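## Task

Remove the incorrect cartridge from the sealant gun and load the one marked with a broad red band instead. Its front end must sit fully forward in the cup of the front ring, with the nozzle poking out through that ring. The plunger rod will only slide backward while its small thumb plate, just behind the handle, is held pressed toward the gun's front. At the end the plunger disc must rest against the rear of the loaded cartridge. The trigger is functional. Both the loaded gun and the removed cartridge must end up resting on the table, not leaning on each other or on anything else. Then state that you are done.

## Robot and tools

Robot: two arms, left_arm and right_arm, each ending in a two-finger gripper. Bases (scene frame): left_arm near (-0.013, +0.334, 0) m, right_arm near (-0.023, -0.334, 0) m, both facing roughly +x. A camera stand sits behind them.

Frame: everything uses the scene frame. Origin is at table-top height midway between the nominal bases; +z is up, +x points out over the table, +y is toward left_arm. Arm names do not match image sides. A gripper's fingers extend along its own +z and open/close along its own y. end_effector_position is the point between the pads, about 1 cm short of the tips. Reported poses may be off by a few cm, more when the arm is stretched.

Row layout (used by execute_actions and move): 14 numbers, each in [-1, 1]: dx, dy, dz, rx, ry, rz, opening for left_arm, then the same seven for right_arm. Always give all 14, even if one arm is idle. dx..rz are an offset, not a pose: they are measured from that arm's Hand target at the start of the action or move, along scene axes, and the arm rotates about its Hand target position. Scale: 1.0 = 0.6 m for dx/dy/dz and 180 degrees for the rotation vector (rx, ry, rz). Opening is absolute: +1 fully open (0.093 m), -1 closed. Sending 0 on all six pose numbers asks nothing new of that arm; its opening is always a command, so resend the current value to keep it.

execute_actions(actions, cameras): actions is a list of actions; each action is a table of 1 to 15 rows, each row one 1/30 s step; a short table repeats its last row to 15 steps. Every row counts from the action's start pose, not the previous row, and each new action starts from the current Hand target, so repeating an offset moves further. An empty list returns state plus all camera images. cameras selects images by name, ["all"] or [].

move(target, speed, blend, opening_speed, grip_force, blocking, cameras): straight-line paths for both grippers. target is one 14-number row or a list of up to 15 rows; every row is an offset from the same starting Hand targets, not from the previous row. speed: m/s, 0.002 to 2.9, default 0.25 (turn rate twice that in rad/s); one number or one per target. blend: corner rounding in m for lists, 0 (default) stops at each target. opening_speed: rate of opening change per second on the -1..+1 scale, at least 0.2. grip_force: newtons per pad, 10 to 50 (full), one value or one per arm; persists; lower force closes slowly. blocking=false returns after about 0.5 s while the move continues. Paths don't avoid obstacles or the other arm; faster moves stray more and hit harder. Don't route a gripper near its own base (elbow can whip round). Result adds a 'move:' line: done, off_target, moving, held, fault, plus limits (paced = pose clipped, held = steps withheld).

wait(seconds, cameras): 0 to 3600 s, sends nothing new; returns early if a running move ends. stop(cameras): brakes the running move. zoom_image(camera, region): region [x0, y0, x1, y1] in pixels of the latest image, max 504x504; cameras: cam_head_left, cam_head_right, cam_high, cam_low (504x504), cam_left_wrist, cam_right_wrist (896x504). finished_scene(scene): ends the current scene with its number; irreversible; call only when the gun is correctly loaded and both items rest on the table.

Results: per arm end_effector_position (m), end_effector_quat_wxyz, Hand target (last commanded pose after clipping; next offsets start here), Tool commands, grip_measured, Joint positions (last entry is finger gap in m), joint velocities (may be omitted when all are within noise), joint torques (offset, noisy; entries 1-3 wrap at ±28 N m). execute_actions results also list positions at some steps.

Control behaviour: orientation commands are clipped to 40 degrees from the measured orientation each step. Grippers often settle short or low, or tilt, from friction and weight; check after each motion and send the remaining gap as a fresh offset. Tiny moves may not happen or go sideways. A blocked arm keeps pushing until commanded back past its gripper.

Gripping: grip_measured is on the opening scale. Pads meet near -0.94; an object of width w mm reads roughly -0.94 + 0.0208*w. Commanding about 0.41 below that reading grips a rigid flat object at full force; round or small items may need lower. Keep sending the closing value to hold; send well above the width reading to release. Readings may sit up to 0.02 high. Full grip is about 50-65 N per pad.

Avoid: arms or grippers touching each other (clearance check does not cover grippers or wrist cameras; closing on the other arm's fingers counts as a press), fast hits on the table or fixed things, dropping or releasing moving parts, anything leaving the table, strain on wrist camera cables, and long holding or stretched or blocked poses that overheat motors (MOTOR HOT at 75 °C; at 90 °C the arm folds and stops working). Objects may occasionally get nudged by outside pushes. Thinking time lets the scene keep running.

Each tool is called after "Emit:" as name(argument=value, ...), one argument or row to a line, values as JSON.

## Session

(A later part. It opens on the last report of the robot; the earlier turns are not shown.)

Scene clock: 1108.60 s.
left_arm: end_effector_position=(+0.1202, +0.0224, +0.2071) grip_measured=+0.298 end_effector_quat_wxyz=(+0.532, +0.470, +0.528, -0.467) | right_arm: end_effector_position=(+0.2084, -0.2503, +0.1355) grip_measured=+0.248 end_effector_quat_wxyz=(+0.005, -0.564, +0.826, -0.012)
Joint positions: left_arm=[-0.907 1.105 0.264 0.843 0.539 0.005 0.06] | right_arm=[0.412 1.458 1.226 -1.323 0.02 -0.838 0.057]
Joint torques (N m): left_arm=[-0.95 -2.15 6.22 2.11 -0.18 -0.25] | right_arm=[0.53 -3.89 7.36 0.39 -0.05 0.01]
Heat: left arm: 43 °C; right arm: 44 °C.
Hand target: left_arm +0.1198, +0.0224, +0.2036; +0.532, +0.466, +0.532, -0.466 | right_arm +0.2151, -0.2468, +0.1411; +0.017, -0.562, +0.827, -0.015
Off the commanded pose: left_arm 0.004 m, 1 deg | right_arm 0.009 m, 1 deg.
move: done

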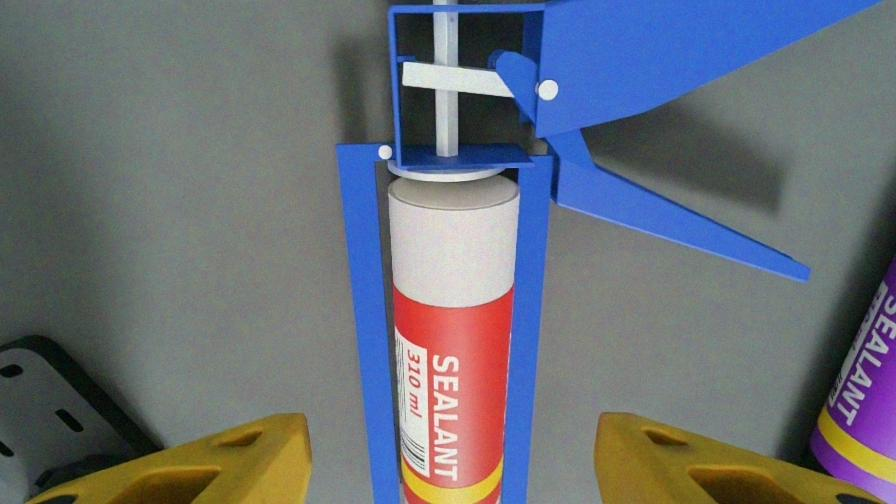

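Emit:
wait(
  seconds=0.3,
  cameras=["cam_high","cam_head_left","cam_head_right","cam_left_wrist"],
)

Emit:
zoom_image(
  camera="cam_high",
  region=[270, 80, 340, 150],
)

Emit:
zoom_image(
  camera="cam_left_wrist",
  region=[460, 180, 560, 260],
)

Emit:
zoom_image(
  camera="cam_head_left",
  region=[260, 260, 380, 360],
)

Scene clock: 1133.23 s.
left_arm: end_effector_position=(+0.1202, +0.0224, +0.2071) grip_measured=+0.298 end_effector_quat_wxyz=(+0.532, +0.470, +0.528, -0.467) | right_arm: end_effector_position=(+0.2084, -0.2503, +0.1355) grip_measured=+0.248 end_effector_quat_wxyz=(+0.005, -0.563, +0.826, -0.012)
Joint positions: left_arm=[-0.907 1.105 0.264 0.843 0.539 0.005 0.06] | right_arm=[0.412 1.458 1.226 -1.323 0.02 -0.838 0.057]
Joint torques (N m): left_arm=[-0.99 -2.21 6.2 2.11 -0.19 -0.25] | right_arm=[0.53 -3.89 7.38 0.39 -0.05 0.03]
Heat: left arm: 43 °C; right arm: 46 °C.
Hand target: left_arm +0.1198, +0.0224, +0.2036; +0.532, +0.466, +0.532, -0.466 | right_arm +0.2151, -0.2468, +0.1411; +0.017, -0.562, +0.827, -0.015
Tool commands: left_gripper/opening=+0.3 right_gripper/opening=+0.25
Off the commanded pose: left_arm 0.004 m, 1 deg | right_arm 0.009 m, 1 deg.
wait: 0.30 s; at rest from the start
Images, in order (width x height): cam_head_left 504x504, cam_head_right 504x504, cam_high 504x504, cam_left_wrist 896x504.

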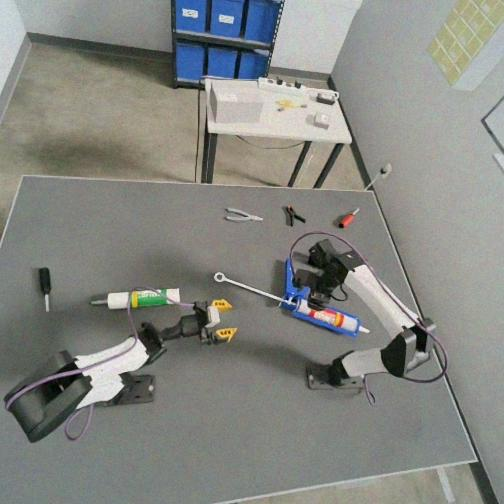

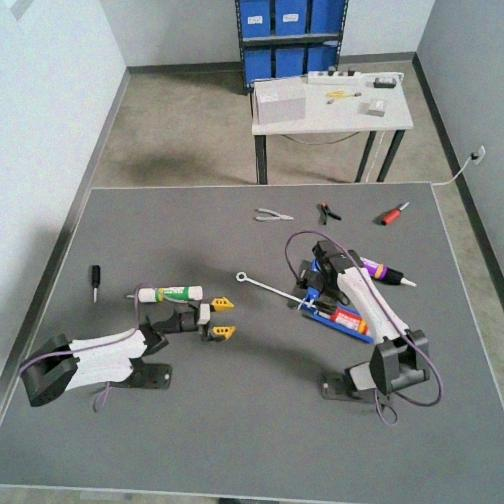

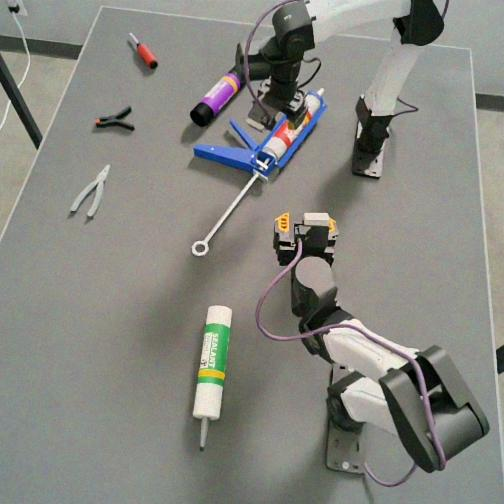

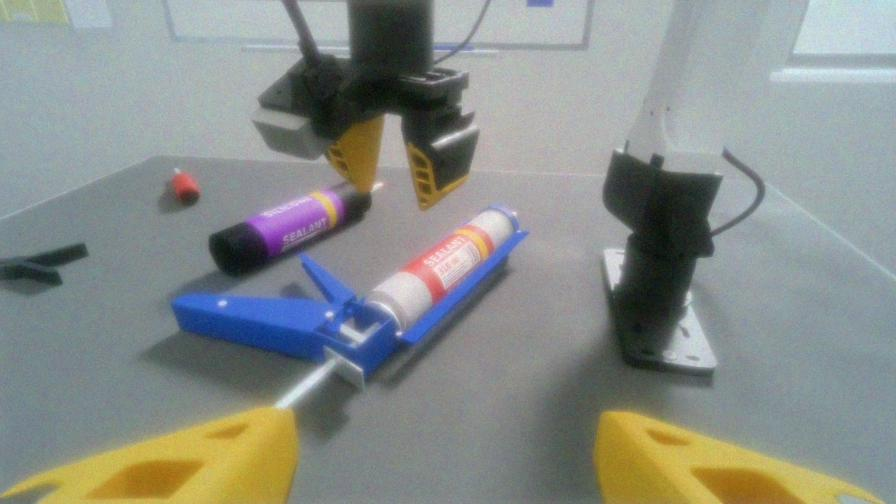

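Scaled by 7.200.

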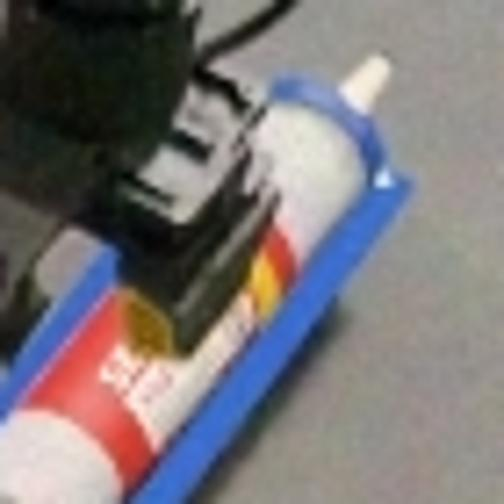

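Scaled by 5.040.

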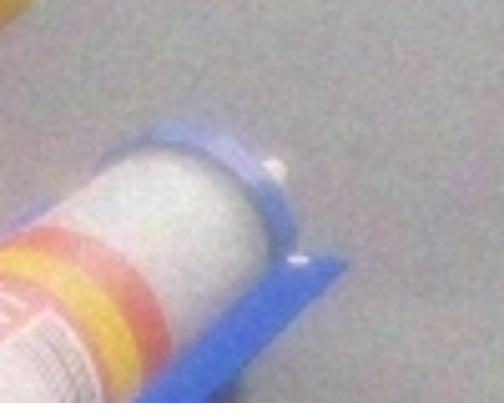

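Scaled by 4.200.

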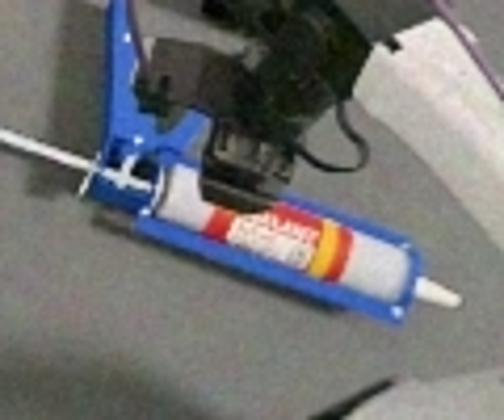

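Emit:
move(
  target=[
    [0.1,0.1,0.05,0.25,-0.0348,-0.0674,0,0,0,0,0,0,0,0.25],
    [0.352,-0.08,-0.17,0.50,-0.0696,-0.1347,-0.2,0,0,0,0,0,0,0.25],
  ],
  speed=0.3,
  blend=[0.05,0],
  cameras=["cam_left_wrist"],
)

Scene clock: 1158.80 s.
left_arm: end_effector_position=(+0.3309, -0.0225, +0.1000) grip_measured=-0.198 end_effector_quat_wxyz=(+0.041, +0.829, +0.558, +0.003) | right_arm: end_effector_position=(+0.2084, -0.2503, +0.1355) grip_measured=+0.248 end_effector_quat_wxyz=(+0.005, -0.563, +0.826, -0.012)
Joint positions: left_arm=[-0.798 2.525 2.588 -1.553 0.008 1.155 0.036] | right_arm=[0.412 1.458 1.226 -1.323 0.02 -0.838 0.057]
Joint torques (N m): left_arm=[-0.73 -12.11 8.94 0.18 -0.04 -0.01] | right_arm=[0.53 -3.88 7.36 0.39 -0.05 0.03]
Heat: left arm: 44 °C; right arm: 48 °C.
Hand target: left_arm +0.3311, -0.0256, +0.1017; +0.001, +0.836, +0.549, -0.001 | right_arm +0.2151, -0.2468, +0.1411; +0.017, -0.562, +0.827, -0.015
Off the commanded pose: left_arm 0.004 m, 5 deg | right_arm 0.009 m, 1 deg.
joint sent to its limit (left arm) — joint 4 (wrist pitch), lower limit. The joint targets are off in orientation, not in position.
move: off_target (left_arm); target 2's new opening was sent with left_arm's hand 0.003 m and 5 deg from that target

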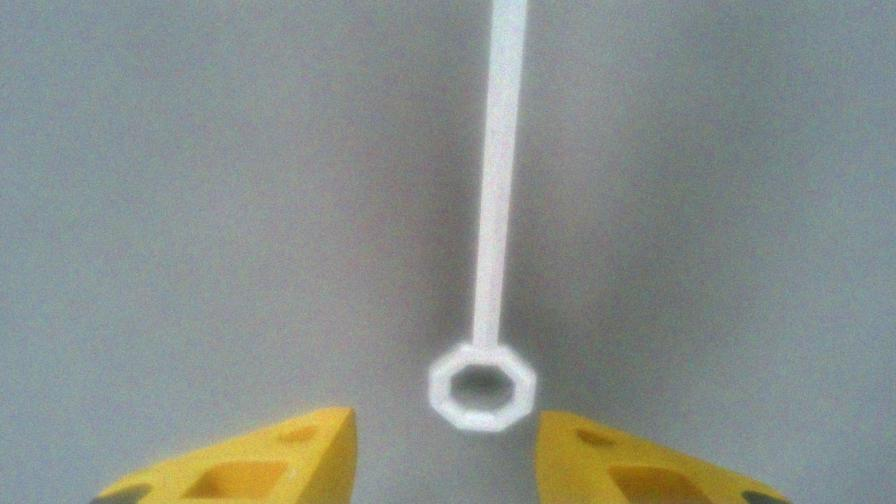

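Emit:
move(
  target=[
    [-0.022,0.012,-0.08,0,0,0,-0.2,0,0,0,0,0,0,0.25],
    [-0.022,0.012,-0.128,0,0,0,-0.2,0,0,0,0,0,0,0.25],
  ],
  speed=0.2,
  cameras=["cam_left_wrist"],
)

Scene clock: 1165.37 s.
left_arm: end_effector_position=(+0.3196, -0.0161, +0.0229) grip_measured=-0.198 end_effector_quat_wxyz=(-0.005, +0.832, +0.555, -0.003) | right_arm: end_effector_position=(+0.2084, -0.2503, +0.1355) grip_measured=+0.248 end_effector_quat_wxyz=(+0.005, -0.563, +0.826, -0.012)
Joint positions: left_arm=[-0.807 2.515 2.264 -1.331 0.005 1.155 0.036] | right_arm=[0.412 1.458 1.226 -1.323 0.02 -0.838 0.057]
Joint torques (N m): left_arm=[-0.88 -14.35 4.9 0.25 -0.04 -0.1] | right_arm=[0.54 -3.89 7.38 0.4 -0.05 0.03]
Heat: left arm: 44 °C; right arm: 48 °C.
Hand target: left_arm +0.3178, -0.0185, +0.0250; +0.001, +0.836, +0.549, -0.001 | right_arm +0.2151, -0.2468, +0.1411; +0.017, -0.562, +0.827, -0.015
Off the commanded pose: left_arm 0.003 m, 1 deg | right_arm 0.009 m, 1 deg.
move: done

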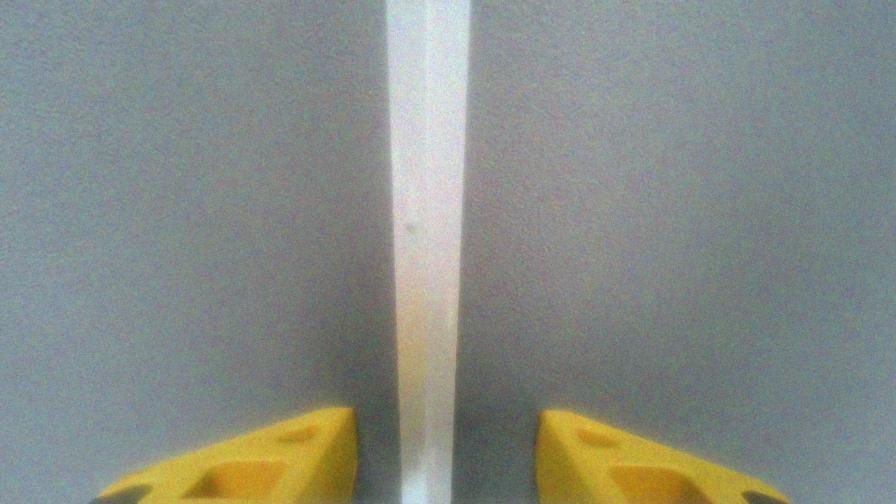

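Emit:
move(
  target=[
    [0.006,-0.003,0,0,0,0,-0.2,0,0,0,0,0,0,0.25],
    [0.006,-0.003,0,0,0,0,-1,0,0,0,0,0,0,0.25],
    [0.024,0.042,0,0,0,0,-1,0.12,-0.02,0.05,0,0,-0.2,1.0],
  ],
  speed=[0.05,0.05,0.1],
  cameras=["cam_left_wrist"],
)

Scene clock: 1176.13 s.
left_arm: end_effector_position=(+0.3237, -0.0128, +0.0216) grip_measured=-0.977 end_effector_quat_wxyz=(+0.009, +0.831, +0.556, -0.007) | right_arm: end_effector_position=(+0.2849, -0.2563, +0.1671) grip_measured=+1.000 end_effector_quat_wxyz=(+0.013, -0.284, +0.959, -0.015)
Joint positions: left_arm=[-0.792 2.478 2.19 -1.267 0.018 1.168 0] | right_arm=[0.314 1.729 1.629 -1.444 0.029 -0.316 0.093]
Joint torques (N m): left_arm=[3.14 -14.67 4.36 0 -0.13 0.36] | right_arm=[-0.12 -5.64 7.34 0.19 0.06 0.04]
Heat: left arm: 46 °C; right arm: 48 °C.
Hand target: left_arm +0.3322, +0.0068, +0.0249; +0.000, +0.836, +0.549, -0.001 | right_arm +0.2871, -0.2589, +0.1711; +0.012, -0.278, +0.960, -0.019
Off the commanded pose: left_arm 0.021 m, 2 deg | right_arm 0.005 m, 1 deg.
move: off_target (left_arm)

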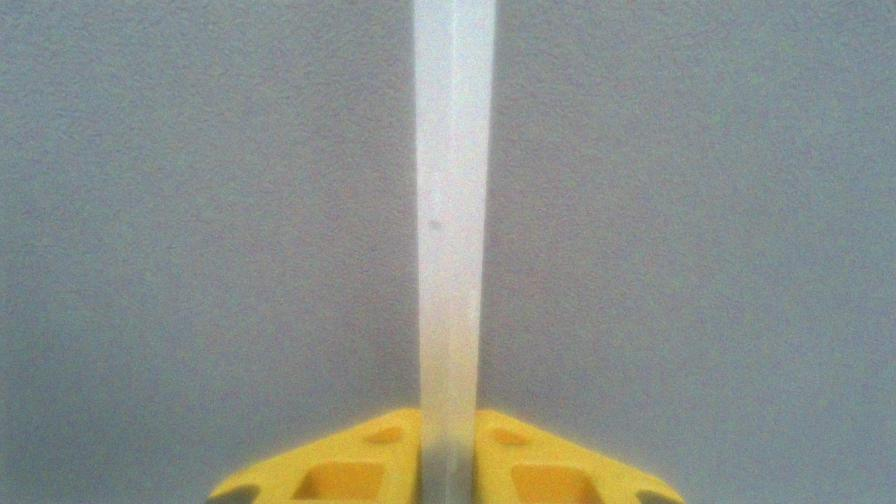

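Emit:
move(
  target=[
    [0,0,0,0,0,0,-1,0.0,0.076,-0.11,0.0139,0.0054,-0.3016,1.0],
  ],
  speed=0.2,
  cameras=["cam_right_wrist"],
)

Scene clock: 1190.40 s.
left_arm: end_effector_position=(+0.3237, -0.0128, +0.0216) grip_measured=-0.977 end_effector_quat_wxyz=(+0.009, +0.831, +0.556, -0.007) | right_arm: end_effector_position=(+0.2857, -0.2174, +0.1100) grip_measured=+1.000 end_effector_quat_wxyz=(+0.000, +0.189, +0.982, -0.005)
Joint positions: left_arm=[-0.792 2.478 2.19 -1.267 0.018 1.168 0] | right_arm=[0.417 1.8 1.488 -1.264 0.009 0.744 0.093]
Joint torques (N m): left_arm=[3.14 -14.67 4.37 0 -0.13 0.36] | right_arm=[0.66 -6.35 4.41 0.53 -0.07 0.08]
Heat: left arm: 52 °C; right arm: 47 °C.
Hand target: left_arm +0.3322, +0.0068, +0.0249; +0.000, +0.836, +0.549, -0.001 | right_arm +0.2871, -0.2133, +0.1051; +0.000, +0.190, +0.982, +0.000
Off the commanded pose: left_arm 0.022 m, 2 deg | right_arm 0.007 m, 1 deg.
move: done

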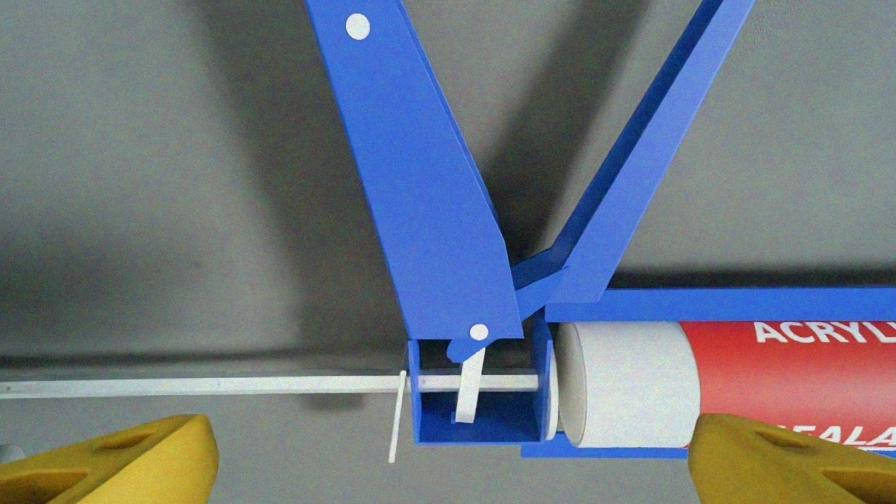

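Emit:
move(
  target=[
    [0,0,0,0,0,0,-1,0.0172,-0.042,-0.02,0,0,0,1.0],
    [0,0,0,0,0,0,-1,0.0172,-0.042,-0.085,0,0,0,1.0],
  ],
  speed=0.15,
  cameras=["cam_right_wrist"],
)

Scene clock: 1214.30 s.
left_arm: end_effector_position=(+0.3237, -0.0128, +0.0216) grip_measured=-0.977 end_effector_quat_wxyz=(+0.009, +0.831, +0.556, -0.007) | right_arm: end_effector_position=(+0.2947, -0.2411, +0.0568) grip_measured=+1.000 end_effector_quat_wxyz=(-0.005, +0.195, +0.981, -0.006)
Joint positions: left_arm=[-0.792 2.478 2.19 -1.267 0.018 1.168 0] | right_arm=[0.339 1.846 1.332 -1.07 0.006 0.678 0.093]
Joint torques (N m): left_arm=[3.12 -14.67 4.36 -0.01 -0.13 0.36] | right_arm=[0.46 -6.97 4.44 0.55 -0.04 -0.11]
Heat: left arm: 59 °C; right arm: 44 °C.
Hand target: left_arm +0.3322, +0.0068, +0.0249; +0.000, +0.836, +0.549, -0.001 | right_arm +0.2976, -0.2385, +0.0542; +0.000, +0.190, +0.982, +0.000
Off the commanded pose: left_arm 0.022 m, 2 deg | right_arm 0.005 m, 1 deg.
move: done

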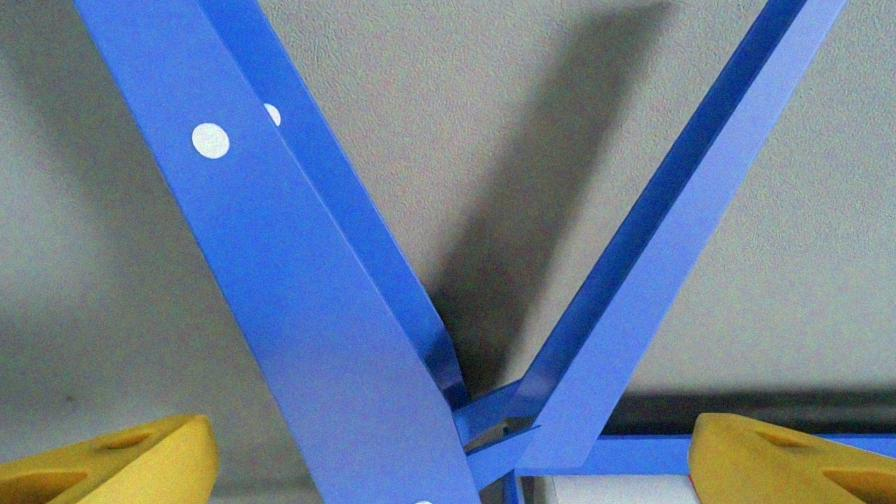

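Emit:
move(
  target=[
    [0,0,0,0,0,0,-1,0.0145,-0.006,-0.0,0,0,0,1.0],
    [0,0,0,0,0,0,-1,0.0145,-0.006,-0.040,0,0,0,1.0],
  ],
  speed=0.1,
  cameras=["cam_right_wrist","cam_low"],
)

Scene clock: 1225.17 s.
left_arm: end_effector_position=(+0.3237, -0.0128, +0.0216) grip_measured=-0.977 end_effector_quat_wxyz=(+0.009, +0.831, +0.556, -0.007) | right_arm: end_effector_position=(+0.3000, -0.2433, +0.0346) grip_measured=+1.000 end_effector_quat_wxyz=(-0.010, +0.192, +0.981, -0.008)
Joint positions: left_arm=[-0.792 2.478 2.19 -1.267 0.018 1.168 0] | right_arm=[0.328 1.898 1.308 -1.005 0.006 0.661 0.093]
Joint torques (N m): left_arm=[3.12 -14.69 4.37 0.02 -0.13 0.37] | right_arm=[0.09 -6.76 4.31 0.7 -0.02 -0.1]
Heat: left arm: 62 °C; right arm: 44 °C.
Hand target: left_arm +0.3322, +0.0068, +0.0249; +0.000, +0.836, +0.549, -0.001 | right_arm +0.3062, -0.2420, +0.0302; +0.000, +0.190, +0.982, +0.000
Off the commanded pose: left_arm 0.022 m, 2 deg | right_arm 0.008 m, 1 deg.
move: done
Images, in order (width x height): cam_low 504x504, cam_right_wrist 896x504.

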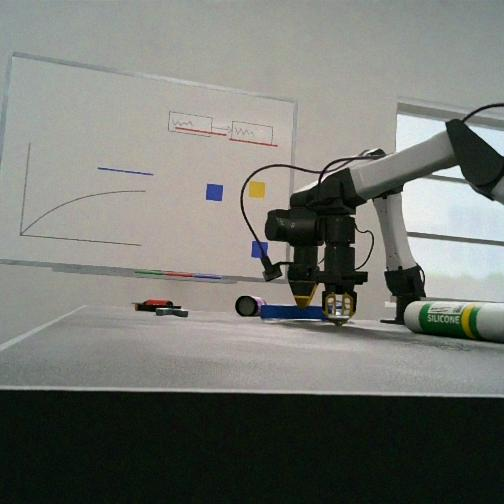

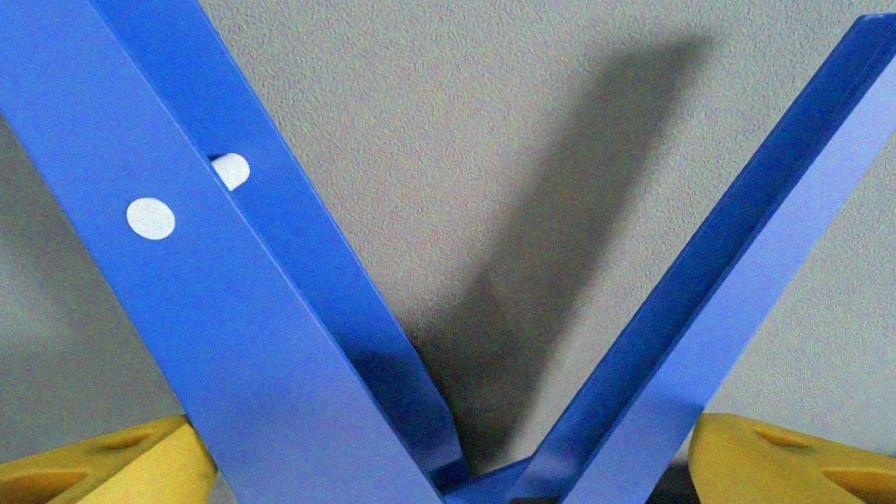

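Emit:
move(
  target=[
    [0,0,0,0,0,0,-1,0,0,0,0,0,0,0.3],
  ],
  opening_speed=0.8,
  cameras=["cam_right_wrist"],
)

Emit:
move(
  target=[
    [0,0,0,0,0,0,-1,0,0,0,0,0,0,-0.1],
  ],
  opening_speed=0.8,
  cameras=["cam_right_wrist","cam_left_wrist"],
)

Scene clock: 1232.97 s.
left_arm: end_effector_position=(+0.3258, -0.0136, +0.0217) grip_measured=-0.977 end_effector_quat_wxyz=(+0.014, +0.834, +0.552, -0.007) | right_arm: end_effector_position=(+0.3078, -0.2321, +0.0345) grip_measured=+0.303 end_effector_quat_wxyz=(+0.003, +0.177, +0.984, +0.015)
Joint positions: left_arm=[-0.79 2.478 2.19 -1.259 0.018 1.18 0] | right_arm=[0.339 1.899 1.308 -0.962 -0.024 0.643 0.06]
Joint torques (N m): left_arm=[2.93 -14.76 4.41 -0.04 -0.13 0.25] | right_arm=[-0.81 -7.02 4.26 0.32 0.23 0.08]
Heat: left arm: 63 °C; right arm: 44 °C.
Hand target: left_arm +0.3322, +0.0068, +0.0249; +0.000, +0.836, +0.549, -0.001 | right_arm +0.3061, -0.2421, +0.0301; +0.000, +0.190, +0.982, +0.000
Off the commanded pose: left_arm 0.022 m, 2 deg | right_arm 0.011 m, 2 deg.
move: done

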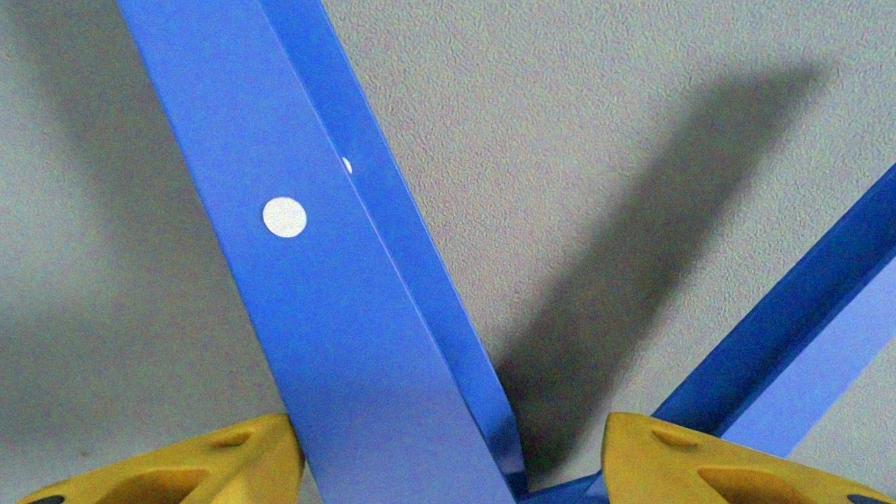

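Scene clock: 1233.67 s.
left_arm: end_effector_position=(+0.3258, -0.0136, +0.0217) grip_measured=-0.977 end_effector_quat_wxyz=(+0.014, +0.834, +0.552, -0.007) | right_arm: end_effector_position=(+0.3102, -0.2249, +0.0349) grip_measured=-0.094 end_effector_quat_wxyz=(+0.003, +0.177, +0.984, +0.035)
Joint positions: left_arm=[-0.79 2.478 2.19 -1.259 0.018 1.18 0] | right_arm=[0.339 1.899 1.308 -0.944 -0.061 0.643 0.041]
Joint torques (N m): left_arm=[2.93 -14.71 4.3 -0.05 -0.12 0.24] | right_arm=[-0.79 -7.1 4.36 0.17 0.56 0.07]
Heat: left arm: 63 °C; right arm: 43 °C.
Hand target: left_arm +0.3322, +0.0068, +0.0249; +0.000, +0.836, +0.549, -0.001 | right_arm +0.3062, -0.2421, +0.0301; +0.000, +0.190, +0.982, +0.000
Off the commanded pose: left_arm 0.022 m, 2 deg | right_arm 0.018 m, 4 deg.
move: done
Images, in order (width x height): cam_left_wrist 896x504, cam_right_wrist 896x504.

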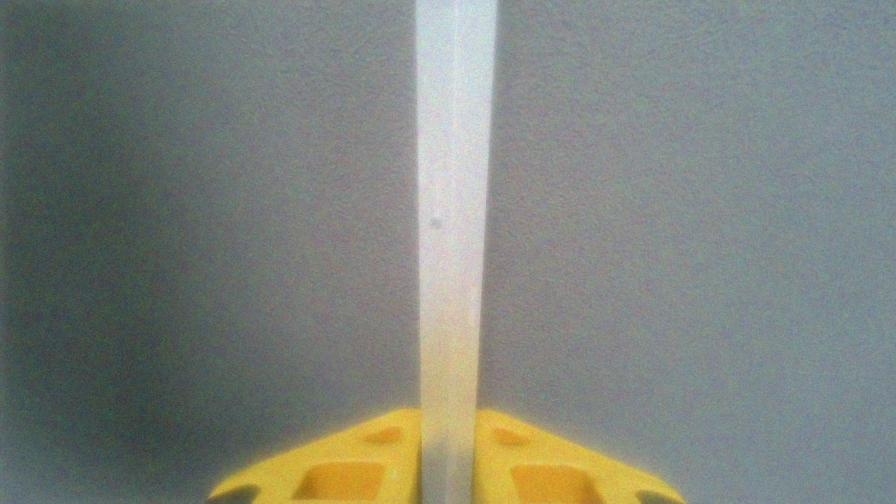

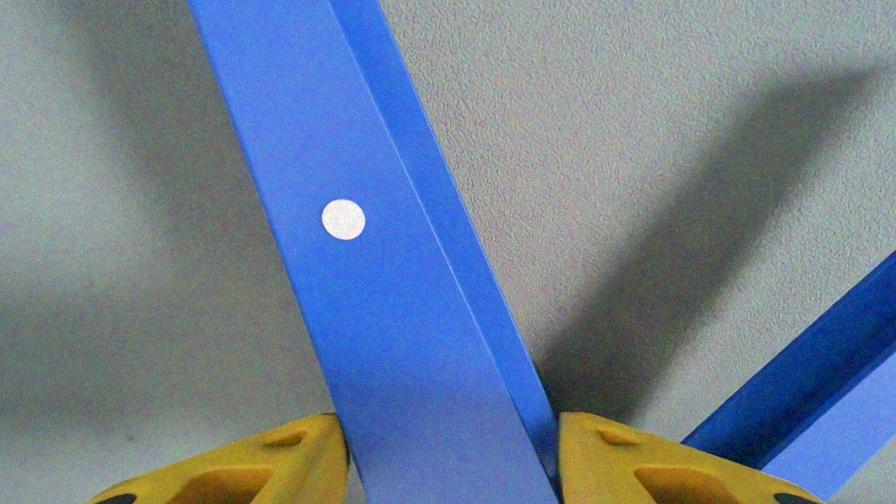

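Emit:
move(
  target=[
    [0,0,0,0,0,0,-1,0.007,0.02,0.0,0,0,0,-0.02],
    [0,0,0,0,0,0,-1,0.007,0.02,0.06,0,0,0,0.1],
    [0,0,0,0,0,0,-1,0,0,0.06,0,0,0,1],
  ],
  speed=0.1,
  cameras=["cam_right_wrist"],
)

Scene clock: 1244.97 s.
left_arm: end_effector_position=(+0.3258, -0.0136, +0.0217) grip_measured=-0.977 end_effector_quat_wxyz=(+0.014, +0.834, +0.552, -0.007) | right_arm: end_effector_position=(+0.3095, -0.2390, +0.0603) grip_measured=+1.000 end_effector_quat_wxyz=(-0.005, +0.193, +0.981, +0.002)
Joint positions: left_arm=[-0.79 2.478 2.19 -1.259 0.018 1.18 0] | right_arm=[0.326 1.89 1.404 -1.091 -0.008 0.661 0.093]
Joint torques (N m): left_arm=[2.93 -14.74 4.3 -0.06 -0.12 0.24] | right_arm=[0.16 -9.57 4.4 0.2 0.1 -0.11]
Heat: left arm: 65 °C; right arm: 43 °C.
Hand target: left_arm +0.3322, +0.0068, +0.0249; +0.000, +0.836, +0.549, -0.001 | right_arm +0.3061, -0.2421, +0.0661; +0.000, +0.190, +0.982, +0.000
Off the commanded pose: left_arm 0.022 m, 2 deg | right_arm 0.007 m, 1 deg.
move: done; target 2's new opening was sent with right_arm's hand 0.016 m and 2 deg from that target

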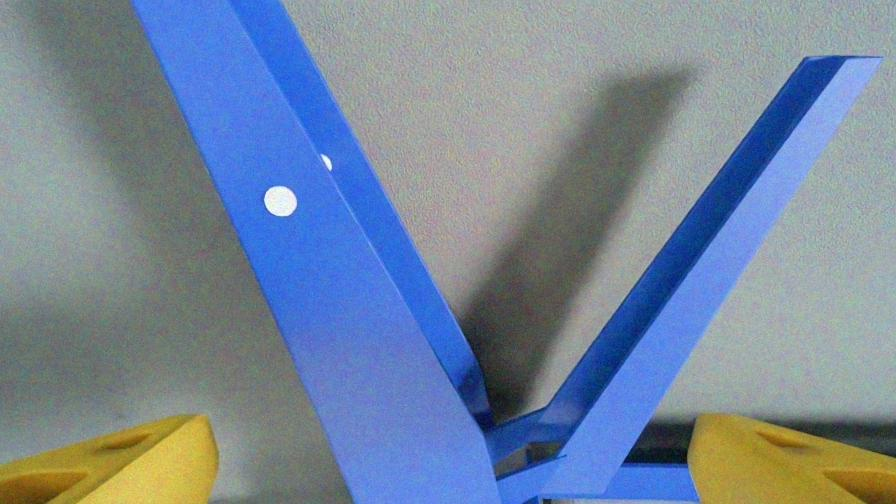

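Emit:
move(
  target=[
    [0,0,0,0,0,0,-1,-0.003,-0.012,-0.03,0,0,0,1.0],
    [0,0,0,0,0,0,-1,-0.001,-0.0125,-0.08,0,0,0,1.0],
  ],
  speed=0.1,
  cameras=["cam_right_wrist","cam_low"],
)

Emit:
zoom_image(
  camera="cam_low",
  region=[220, 250, 380, 350],
)

Scene clock: 1256.10 s.
left_arm: end_effector_position=(+0.3258, -0.0136, +0.0217) grip_measured=-0.977 end_effector_quat_wxyz=(+0.014, +0.834, +0.552, -0.007) | right_arm: end_effector_position=(+0.2999, -0.2480, +0.0385) grip_measured=+1.000 end_effector_quat_wxyz=(-0.007, +0.190, +0.982, +0.006)
Joint positions: left_arm=[-0.79 2.478 2.19 -1.259 0.018 1.18 0] | right_arm=[0.303 1.874 1.292 -0.997 -0.017 0.633 0.093]
Joint torques (N m): left_arm=[2.93 -14.78 4.29 -0.05 -0.12 0.23] | right_arm=[0.25 -4.38 2.26 1.11 0.17 0.01]
Heat: left arm: 66 °C; right arm: 46 °C.
Hand target: left_arm +0.3322, +0.0068, +0.0249; +0.000, +0.836, +0.549, -0.001 | right_arm +0.3055, -0.2496, +0.0181; +0.000, +0.190, +0.982, +0.000
Off the commanded pose: left_arm 0.022 m, 2 deg | right_arm 0.021 m, 1 deg.
move: off_target (right_arm)
Images, in order (width x height): cam_low 504x504, cam_right_wrist 896x504.

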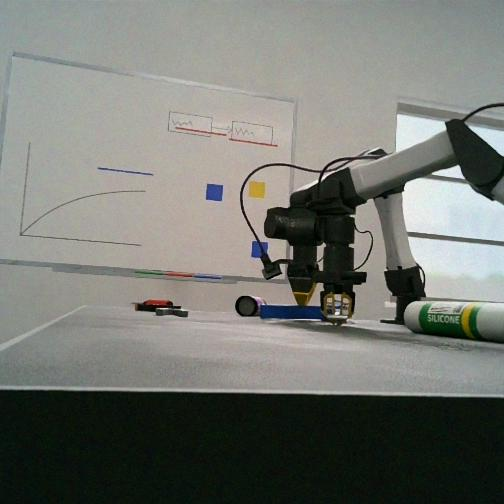

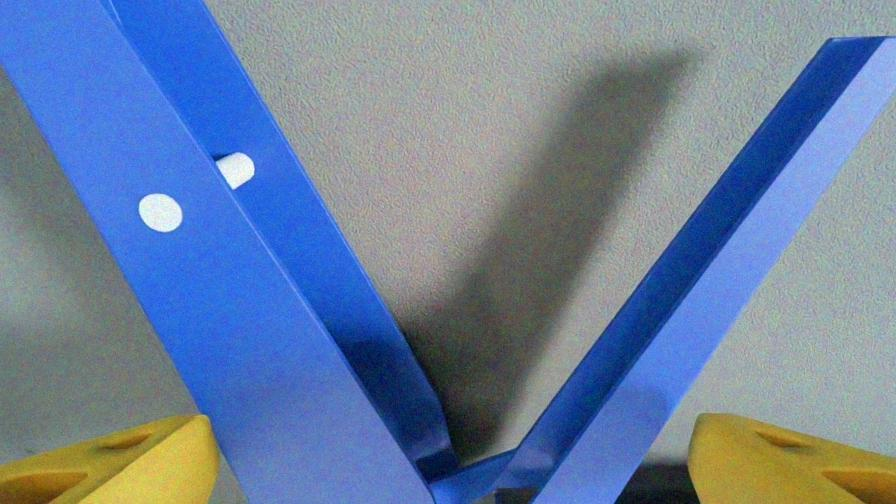

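Scaled by 3.150.

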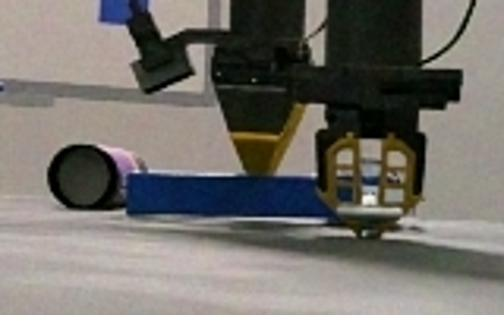

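Emit:
move(
  target=[
    [0,0,0,0,0,0,-1,0,0,0.05,0,0,0,1.0],
    [0,0,0,0,0,0,-1,0.0035,0.0085,0.04,0,0,0,1.0],
    [0,0,0,0,0,0,-1,0.0035,0.0085,0.0,0,0,0,1.0],
  ],
  speed=0.1,
  cameras=["cam_right_wrist","cam_low"],
)

Emit:
zoom_image(
  camera="cam_low",
  region=[220, 250, 380, 350],
)

Scene clock: 1270.97 s.
left_arm: end_effector_position=(+0.3258, -0.0136, +0.0217) grip_measured=-0.977 end_effector_quat_wxyz=(+0.014, +0.834, +0.552, -0.007) | right_arm: end_effector_position=(+0.3017, -0.2466, +0.0388) grip_measured=+1.000 end_effector_quat_wxyz=(-0.006, +0.190, +0.982, +0.002)
Joint positions: left_arm=[-0.79 2.478 2.19 -1.259 0.018 1.18 0] | right_arm=[0.31 1.883 1.304 -1.003 -0.009 0.639 0.093]
Joint torques (N m): left_arm=[2.96 -14.74 4.34 -0.06 -0.12 0.23] | right_arm=[0.75 -4.22 2.52 1.13 0.09 0.03]
Heat: left arm: 68 °C; right arm: 44 °C.
Hand target: left_arm +0.3322, +0.0068, +0.0249; +0.000, +0.836, +0.549, -0.001 | right_arm +0.3077, -0.2444, +0.0182; +0.000, +0.190, +0.982, +0.000
Off the commanded pose: left_arm 0.022 m, 2 deg | right_arm 0.022 m, 1 deg.
move: off_target (right_arm)
Images, in order (width x height): cam_low 504x504, cam_right_wrist 896x504.

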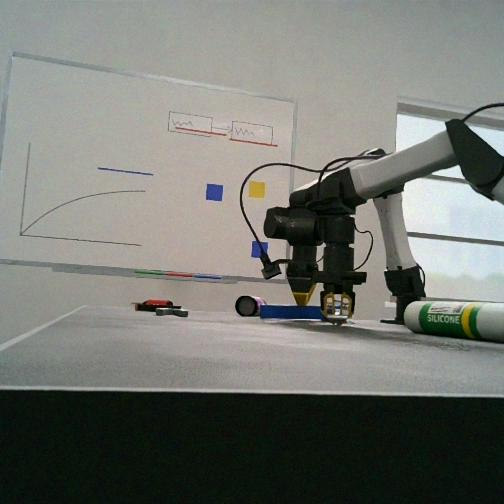

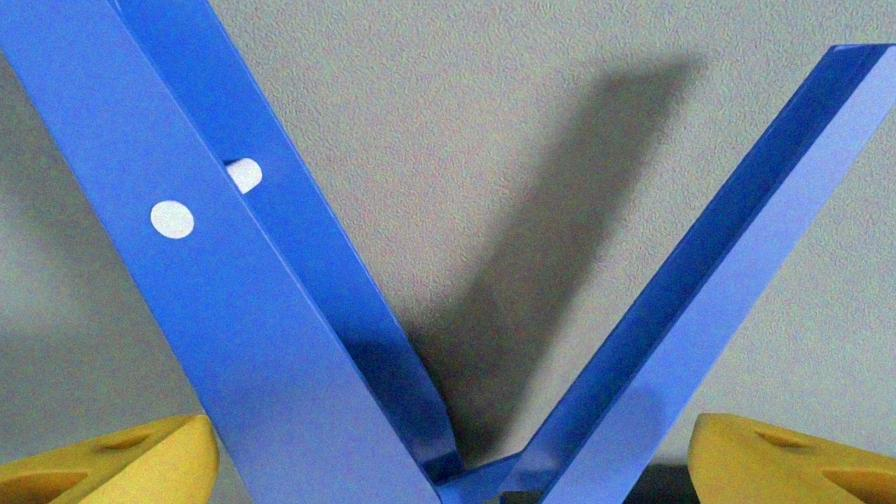

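Scaled by 3.150.

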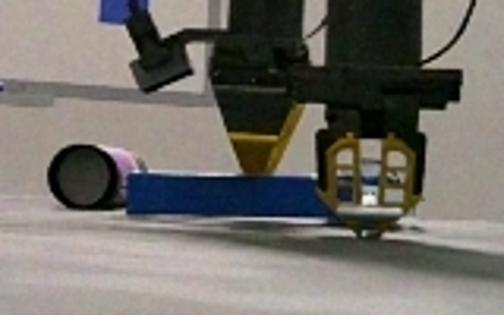

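Emit:
move(
  target=[
    [0,0,0,0,0,0,-1,0,0,0.06,0,0,0,1.0],
    [0,0,0,0,0,0,-1,-0.0105,0.008,0.05,0,0,0,1.0],
    [0,0,0,0,0,0,-1,-0.0105,0.008,0.0,0,0,0,1.0],
  ],
  speed=0.1,
  cameras=["cam_right_wrist","cam_low"],
)

Emit:
zoom_image(
  camera="cam_low",
  region=[220, 250, 380, 350],
)

Scene clock: 1281.67 s.
left_arm: end_effector_position=(+0.3260, -0.0135, +0.0220) grip_measured=-0.977 end_effector_quat_wxyz=(+0.014, +0.834, +0.552, -0.007) | right_arm: end_effector_position=(+0.2954, -0.2408, +0.0339) grip_measured=+1.000 end_effector_quat_wxyz=(-0.010, +0.189, +0.982, -0.005)
Joint positions: left_arm=[-0.789 2.477 2.19 -1.259 0.018 1.18 0] | right_arm=[0.336 1.883 1.285 -0.995 0 0.664 0.093]
Joint torques (N m): left_arm=[2.92 -14.75 4.29 -0.05 -0.13 0.23] | right_arm=[0.09 -5.34 2.3 1.07 0.02 -0.01]
Heat: left arm: 69 °C; right arm: 43 °C.
Hand target: left_arm +0.3323, +0.0068, +0.0250; +0.001, +0.836, +0.549, -0.001 | right_arm +0.3014, -0.2397, +0.0181; +0.000, +0.190, +0.982, +0.000
Off the commanded pose: left_arm 0.021 m, 2 deg | right_arm 0.017 m, 1 deg.
move: off_target (right_arm)
Images, in order (width x height): cam_low 504x504, cam_right_wrist 896x504.

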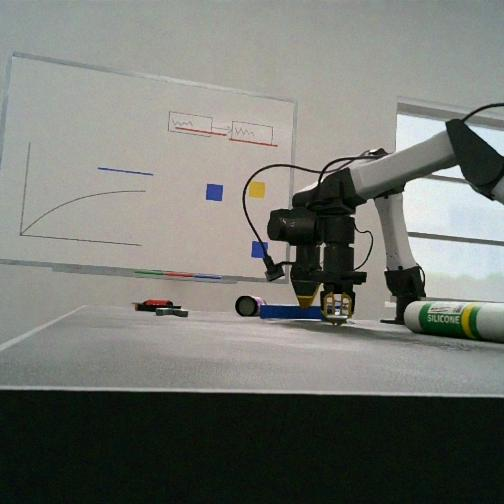

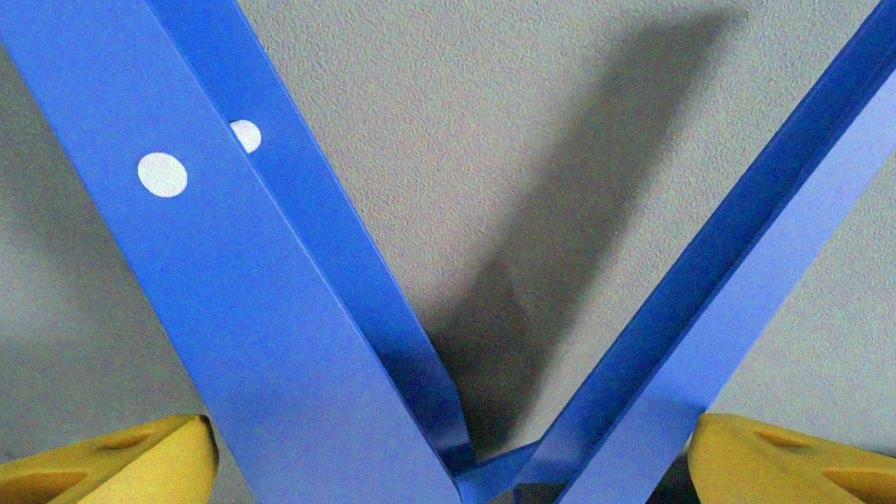

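Scaled by 3.150.

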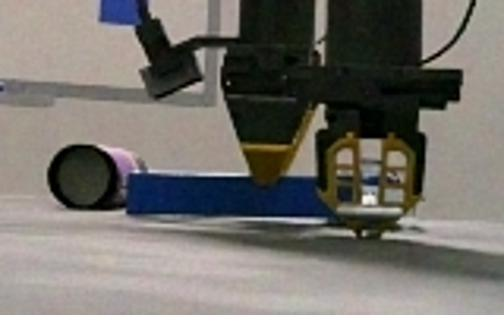

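Emit:
move(
  target=[
    [0,0,0,0,0,0,-1,0,0,0.06,0,0,0,1.0],
    [0,0,0,0,0,0,-1,-0.0105,0.002,0.05,0,0,0,1.0],
    [0,0,0,0,0,0,-1,-0.0105,0.002,0.0,0,0,0,1.0],
  ],
  speed=0.1,
  cameras=["cam_right_wrist","cam_low"],
)

Emit:
zoom_image(
  camera="cam_low",
  region=[220, 250, 380, 350],
)

Scene clock: 1291.60 s.
left_arm: end_effector_position=(+0.3260, -0.0135, +0.0220) grip_measured=-0.977 end_effector_quat_wxyz=(+0.014, +0.834, +0.552, -0.007) | right_arm: end_effector_position=(+0.2912, -0.2415, +0.0229) grip_measured=+1.000 end_effector_quat_wxyz=(-0.008, +0.190, +0.982, -0.004)
Joint positions: left_arm=[-0.789 2.477 2.19 -1.259 0.018 1.18 0] | right_arm=[0.338 1.88 1.234 -0.942 0 0.668 0.093]
Joint torques (N m): left_arm=[2.92 -14.68 4.34 -0.05 -0.12 0.23] | right_arm=[0.61 -6.56 4.21 0.63 0.02 0.02]
Heat: left arm: 68 °C; right arm: 42 °C.
Hand target: left_arm +0.3323, +0.0068, +0.0250; +0.001, +0.836, +0.549, -0.001 | right_arm +0.2950, -0.2385, +0.0181; +0.000, +0.190, +0.982, +0.000
Off the commanded pose: left_arm 0.021 m, 2 deg | right_arm 0.007 m, 1 deg.
move: done
Images, in order (width x height): cam_low 504x504, cam_right_wrist 896x504.

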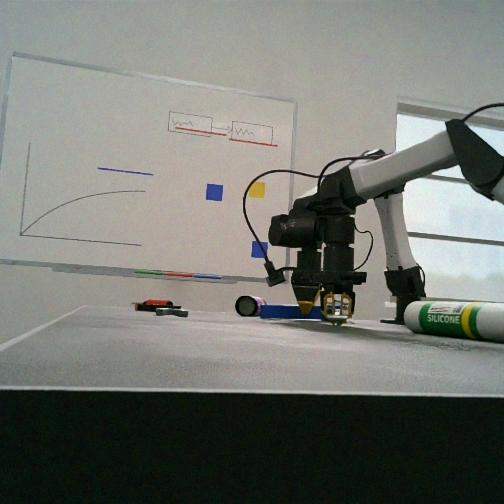

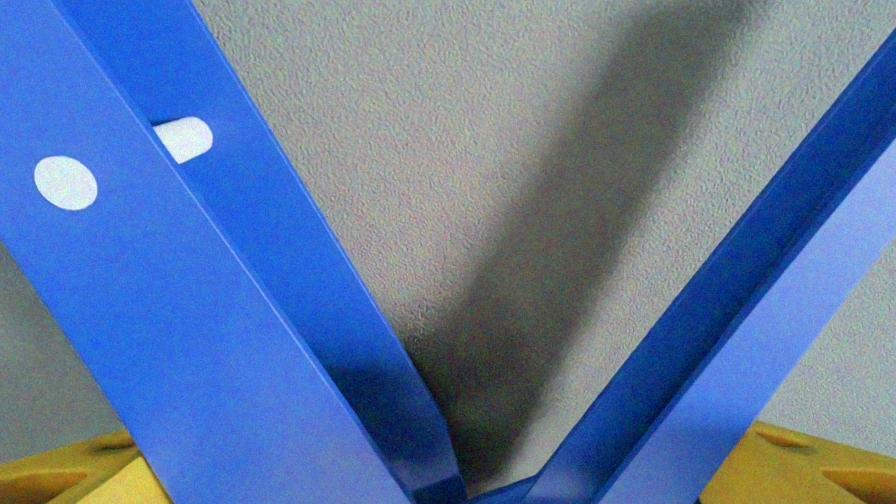

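Scaled by 3.150.

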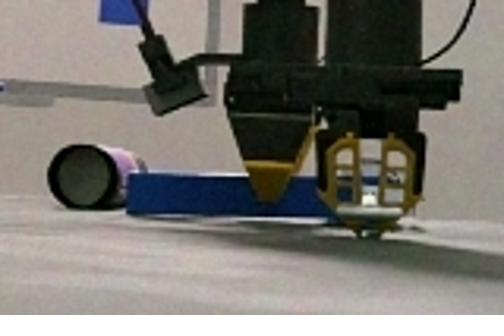

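Emit:
move(
  target=[
    [0,0,0,0,0,0,-1,0,0,0,0,0,0,0.4],
  ],
  opening_speed=0.8,
  cameras=["cam_right_wrist"],
)

Emit:
move(
  target=[
    [0,0,0,0,0,0,-1,0,0,0,0,0,0,0.0],
  ],
  opening_speed=0.8,
  cameras=["cam_right_wrist","cam_left_wrist"],
)

Scene clock: 1298.37 s.
left_arm: end_effector_position=(+0.3326, -0.0166, +0.0223) grip_measured=-0.977 end_effector_quat_wxyz=(+0.027, +0.840, +0.542, -0.001) | right_arm: end_effector_position=(+0.3004, -0.2319, +0.0225) grip_measured=+0.408 end_effector_quat_wxyz=(+0.013, +0.152, +0.988, +0.007)
Joint positions: left_arm=[-0.786 2.477 2.19 -1.23 0.014 1.207 0] | right_arm=[0.356 1.882 1.234 -0.894 -0.002 0.608 0.065]
Joint torques (N m): left_arm=[2.59 -14.75 4.59 -0.27 -0.11 -0.02] | right_arm=[-0.66 -6.76 4.26 0.23 0.03 0.61]
Heat: left arm: 68 °C; right arm: 42 °C.
Hand target: left_arm +0.3323, +0.0068, +0.0250; +0.001, +0.836, +0.549, -0.001 | right_arm +0.2950, -0.2384, +0.0181; +0.000, +0.190, +0.982, +0.000
Off the commanded pose: left_arm 0.024 m, 3 deg | right_arm 0.010 m, 5 deg.
move: done

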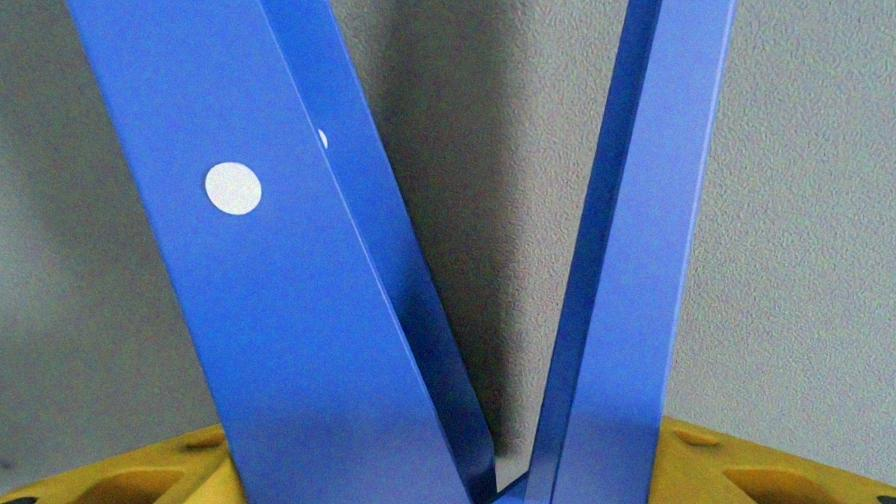

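Scene clock: 1300.10 s.
left_arm: end_effector_position=(+0.3397, -0.0205, +0.0228) grip_measured=-0.977 end_effector_quat_wxyz=(+0.043, +0.847, +0.530, +0.005) | right_arm: end_effector_position=(+0.3050, -0.2291, +0.0227) grip_measured=+0.135 end_effector_quat_wxyz=(+0.024, +0.113, +0.993, +0.009)
Joint positions: left_arm=[-0.782 2.477 2.19 -1.198 0.01 1.239 0] | right_arm=[0.362 1.882 1.234 -0.872 0.003 0.537 0.052]
Joint torques (N m): left_arm=[2.18 -14.54 4.98 -0.54 -0.06 -0.42] | right_arm=[-1.11 -6.76 4.16 0.09 0 1.33]
Heat: left arm: 68 °C; right arm: 42 °C.
Hand target: left_arm +0.3323, +0.0068, +0.0250; +0.001, +0.836, +0.549, -0.001 | right_arm +0.2950, -0.2385, +0.0181; +0.000, +0.190, +0.982, +0.000
Off the commanded pose: left_arm 0.028 m, 6 deg | right_arm 0.014 m, 9 deg.
move: done
Images, in order (width x height): cam_left_wrist 896x504, cam_right_wrist 896x504.

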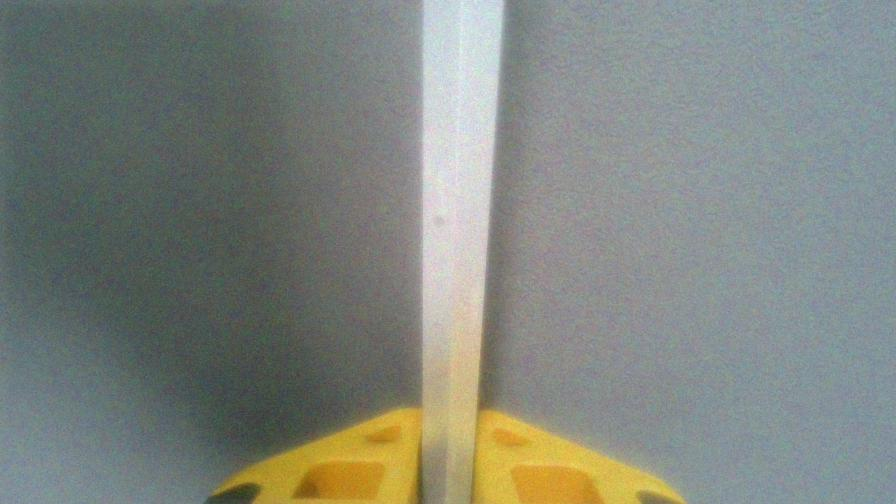

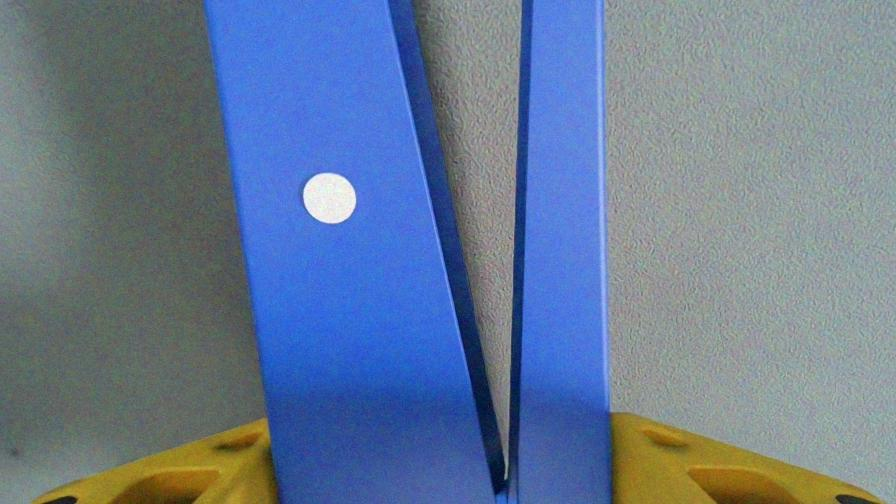

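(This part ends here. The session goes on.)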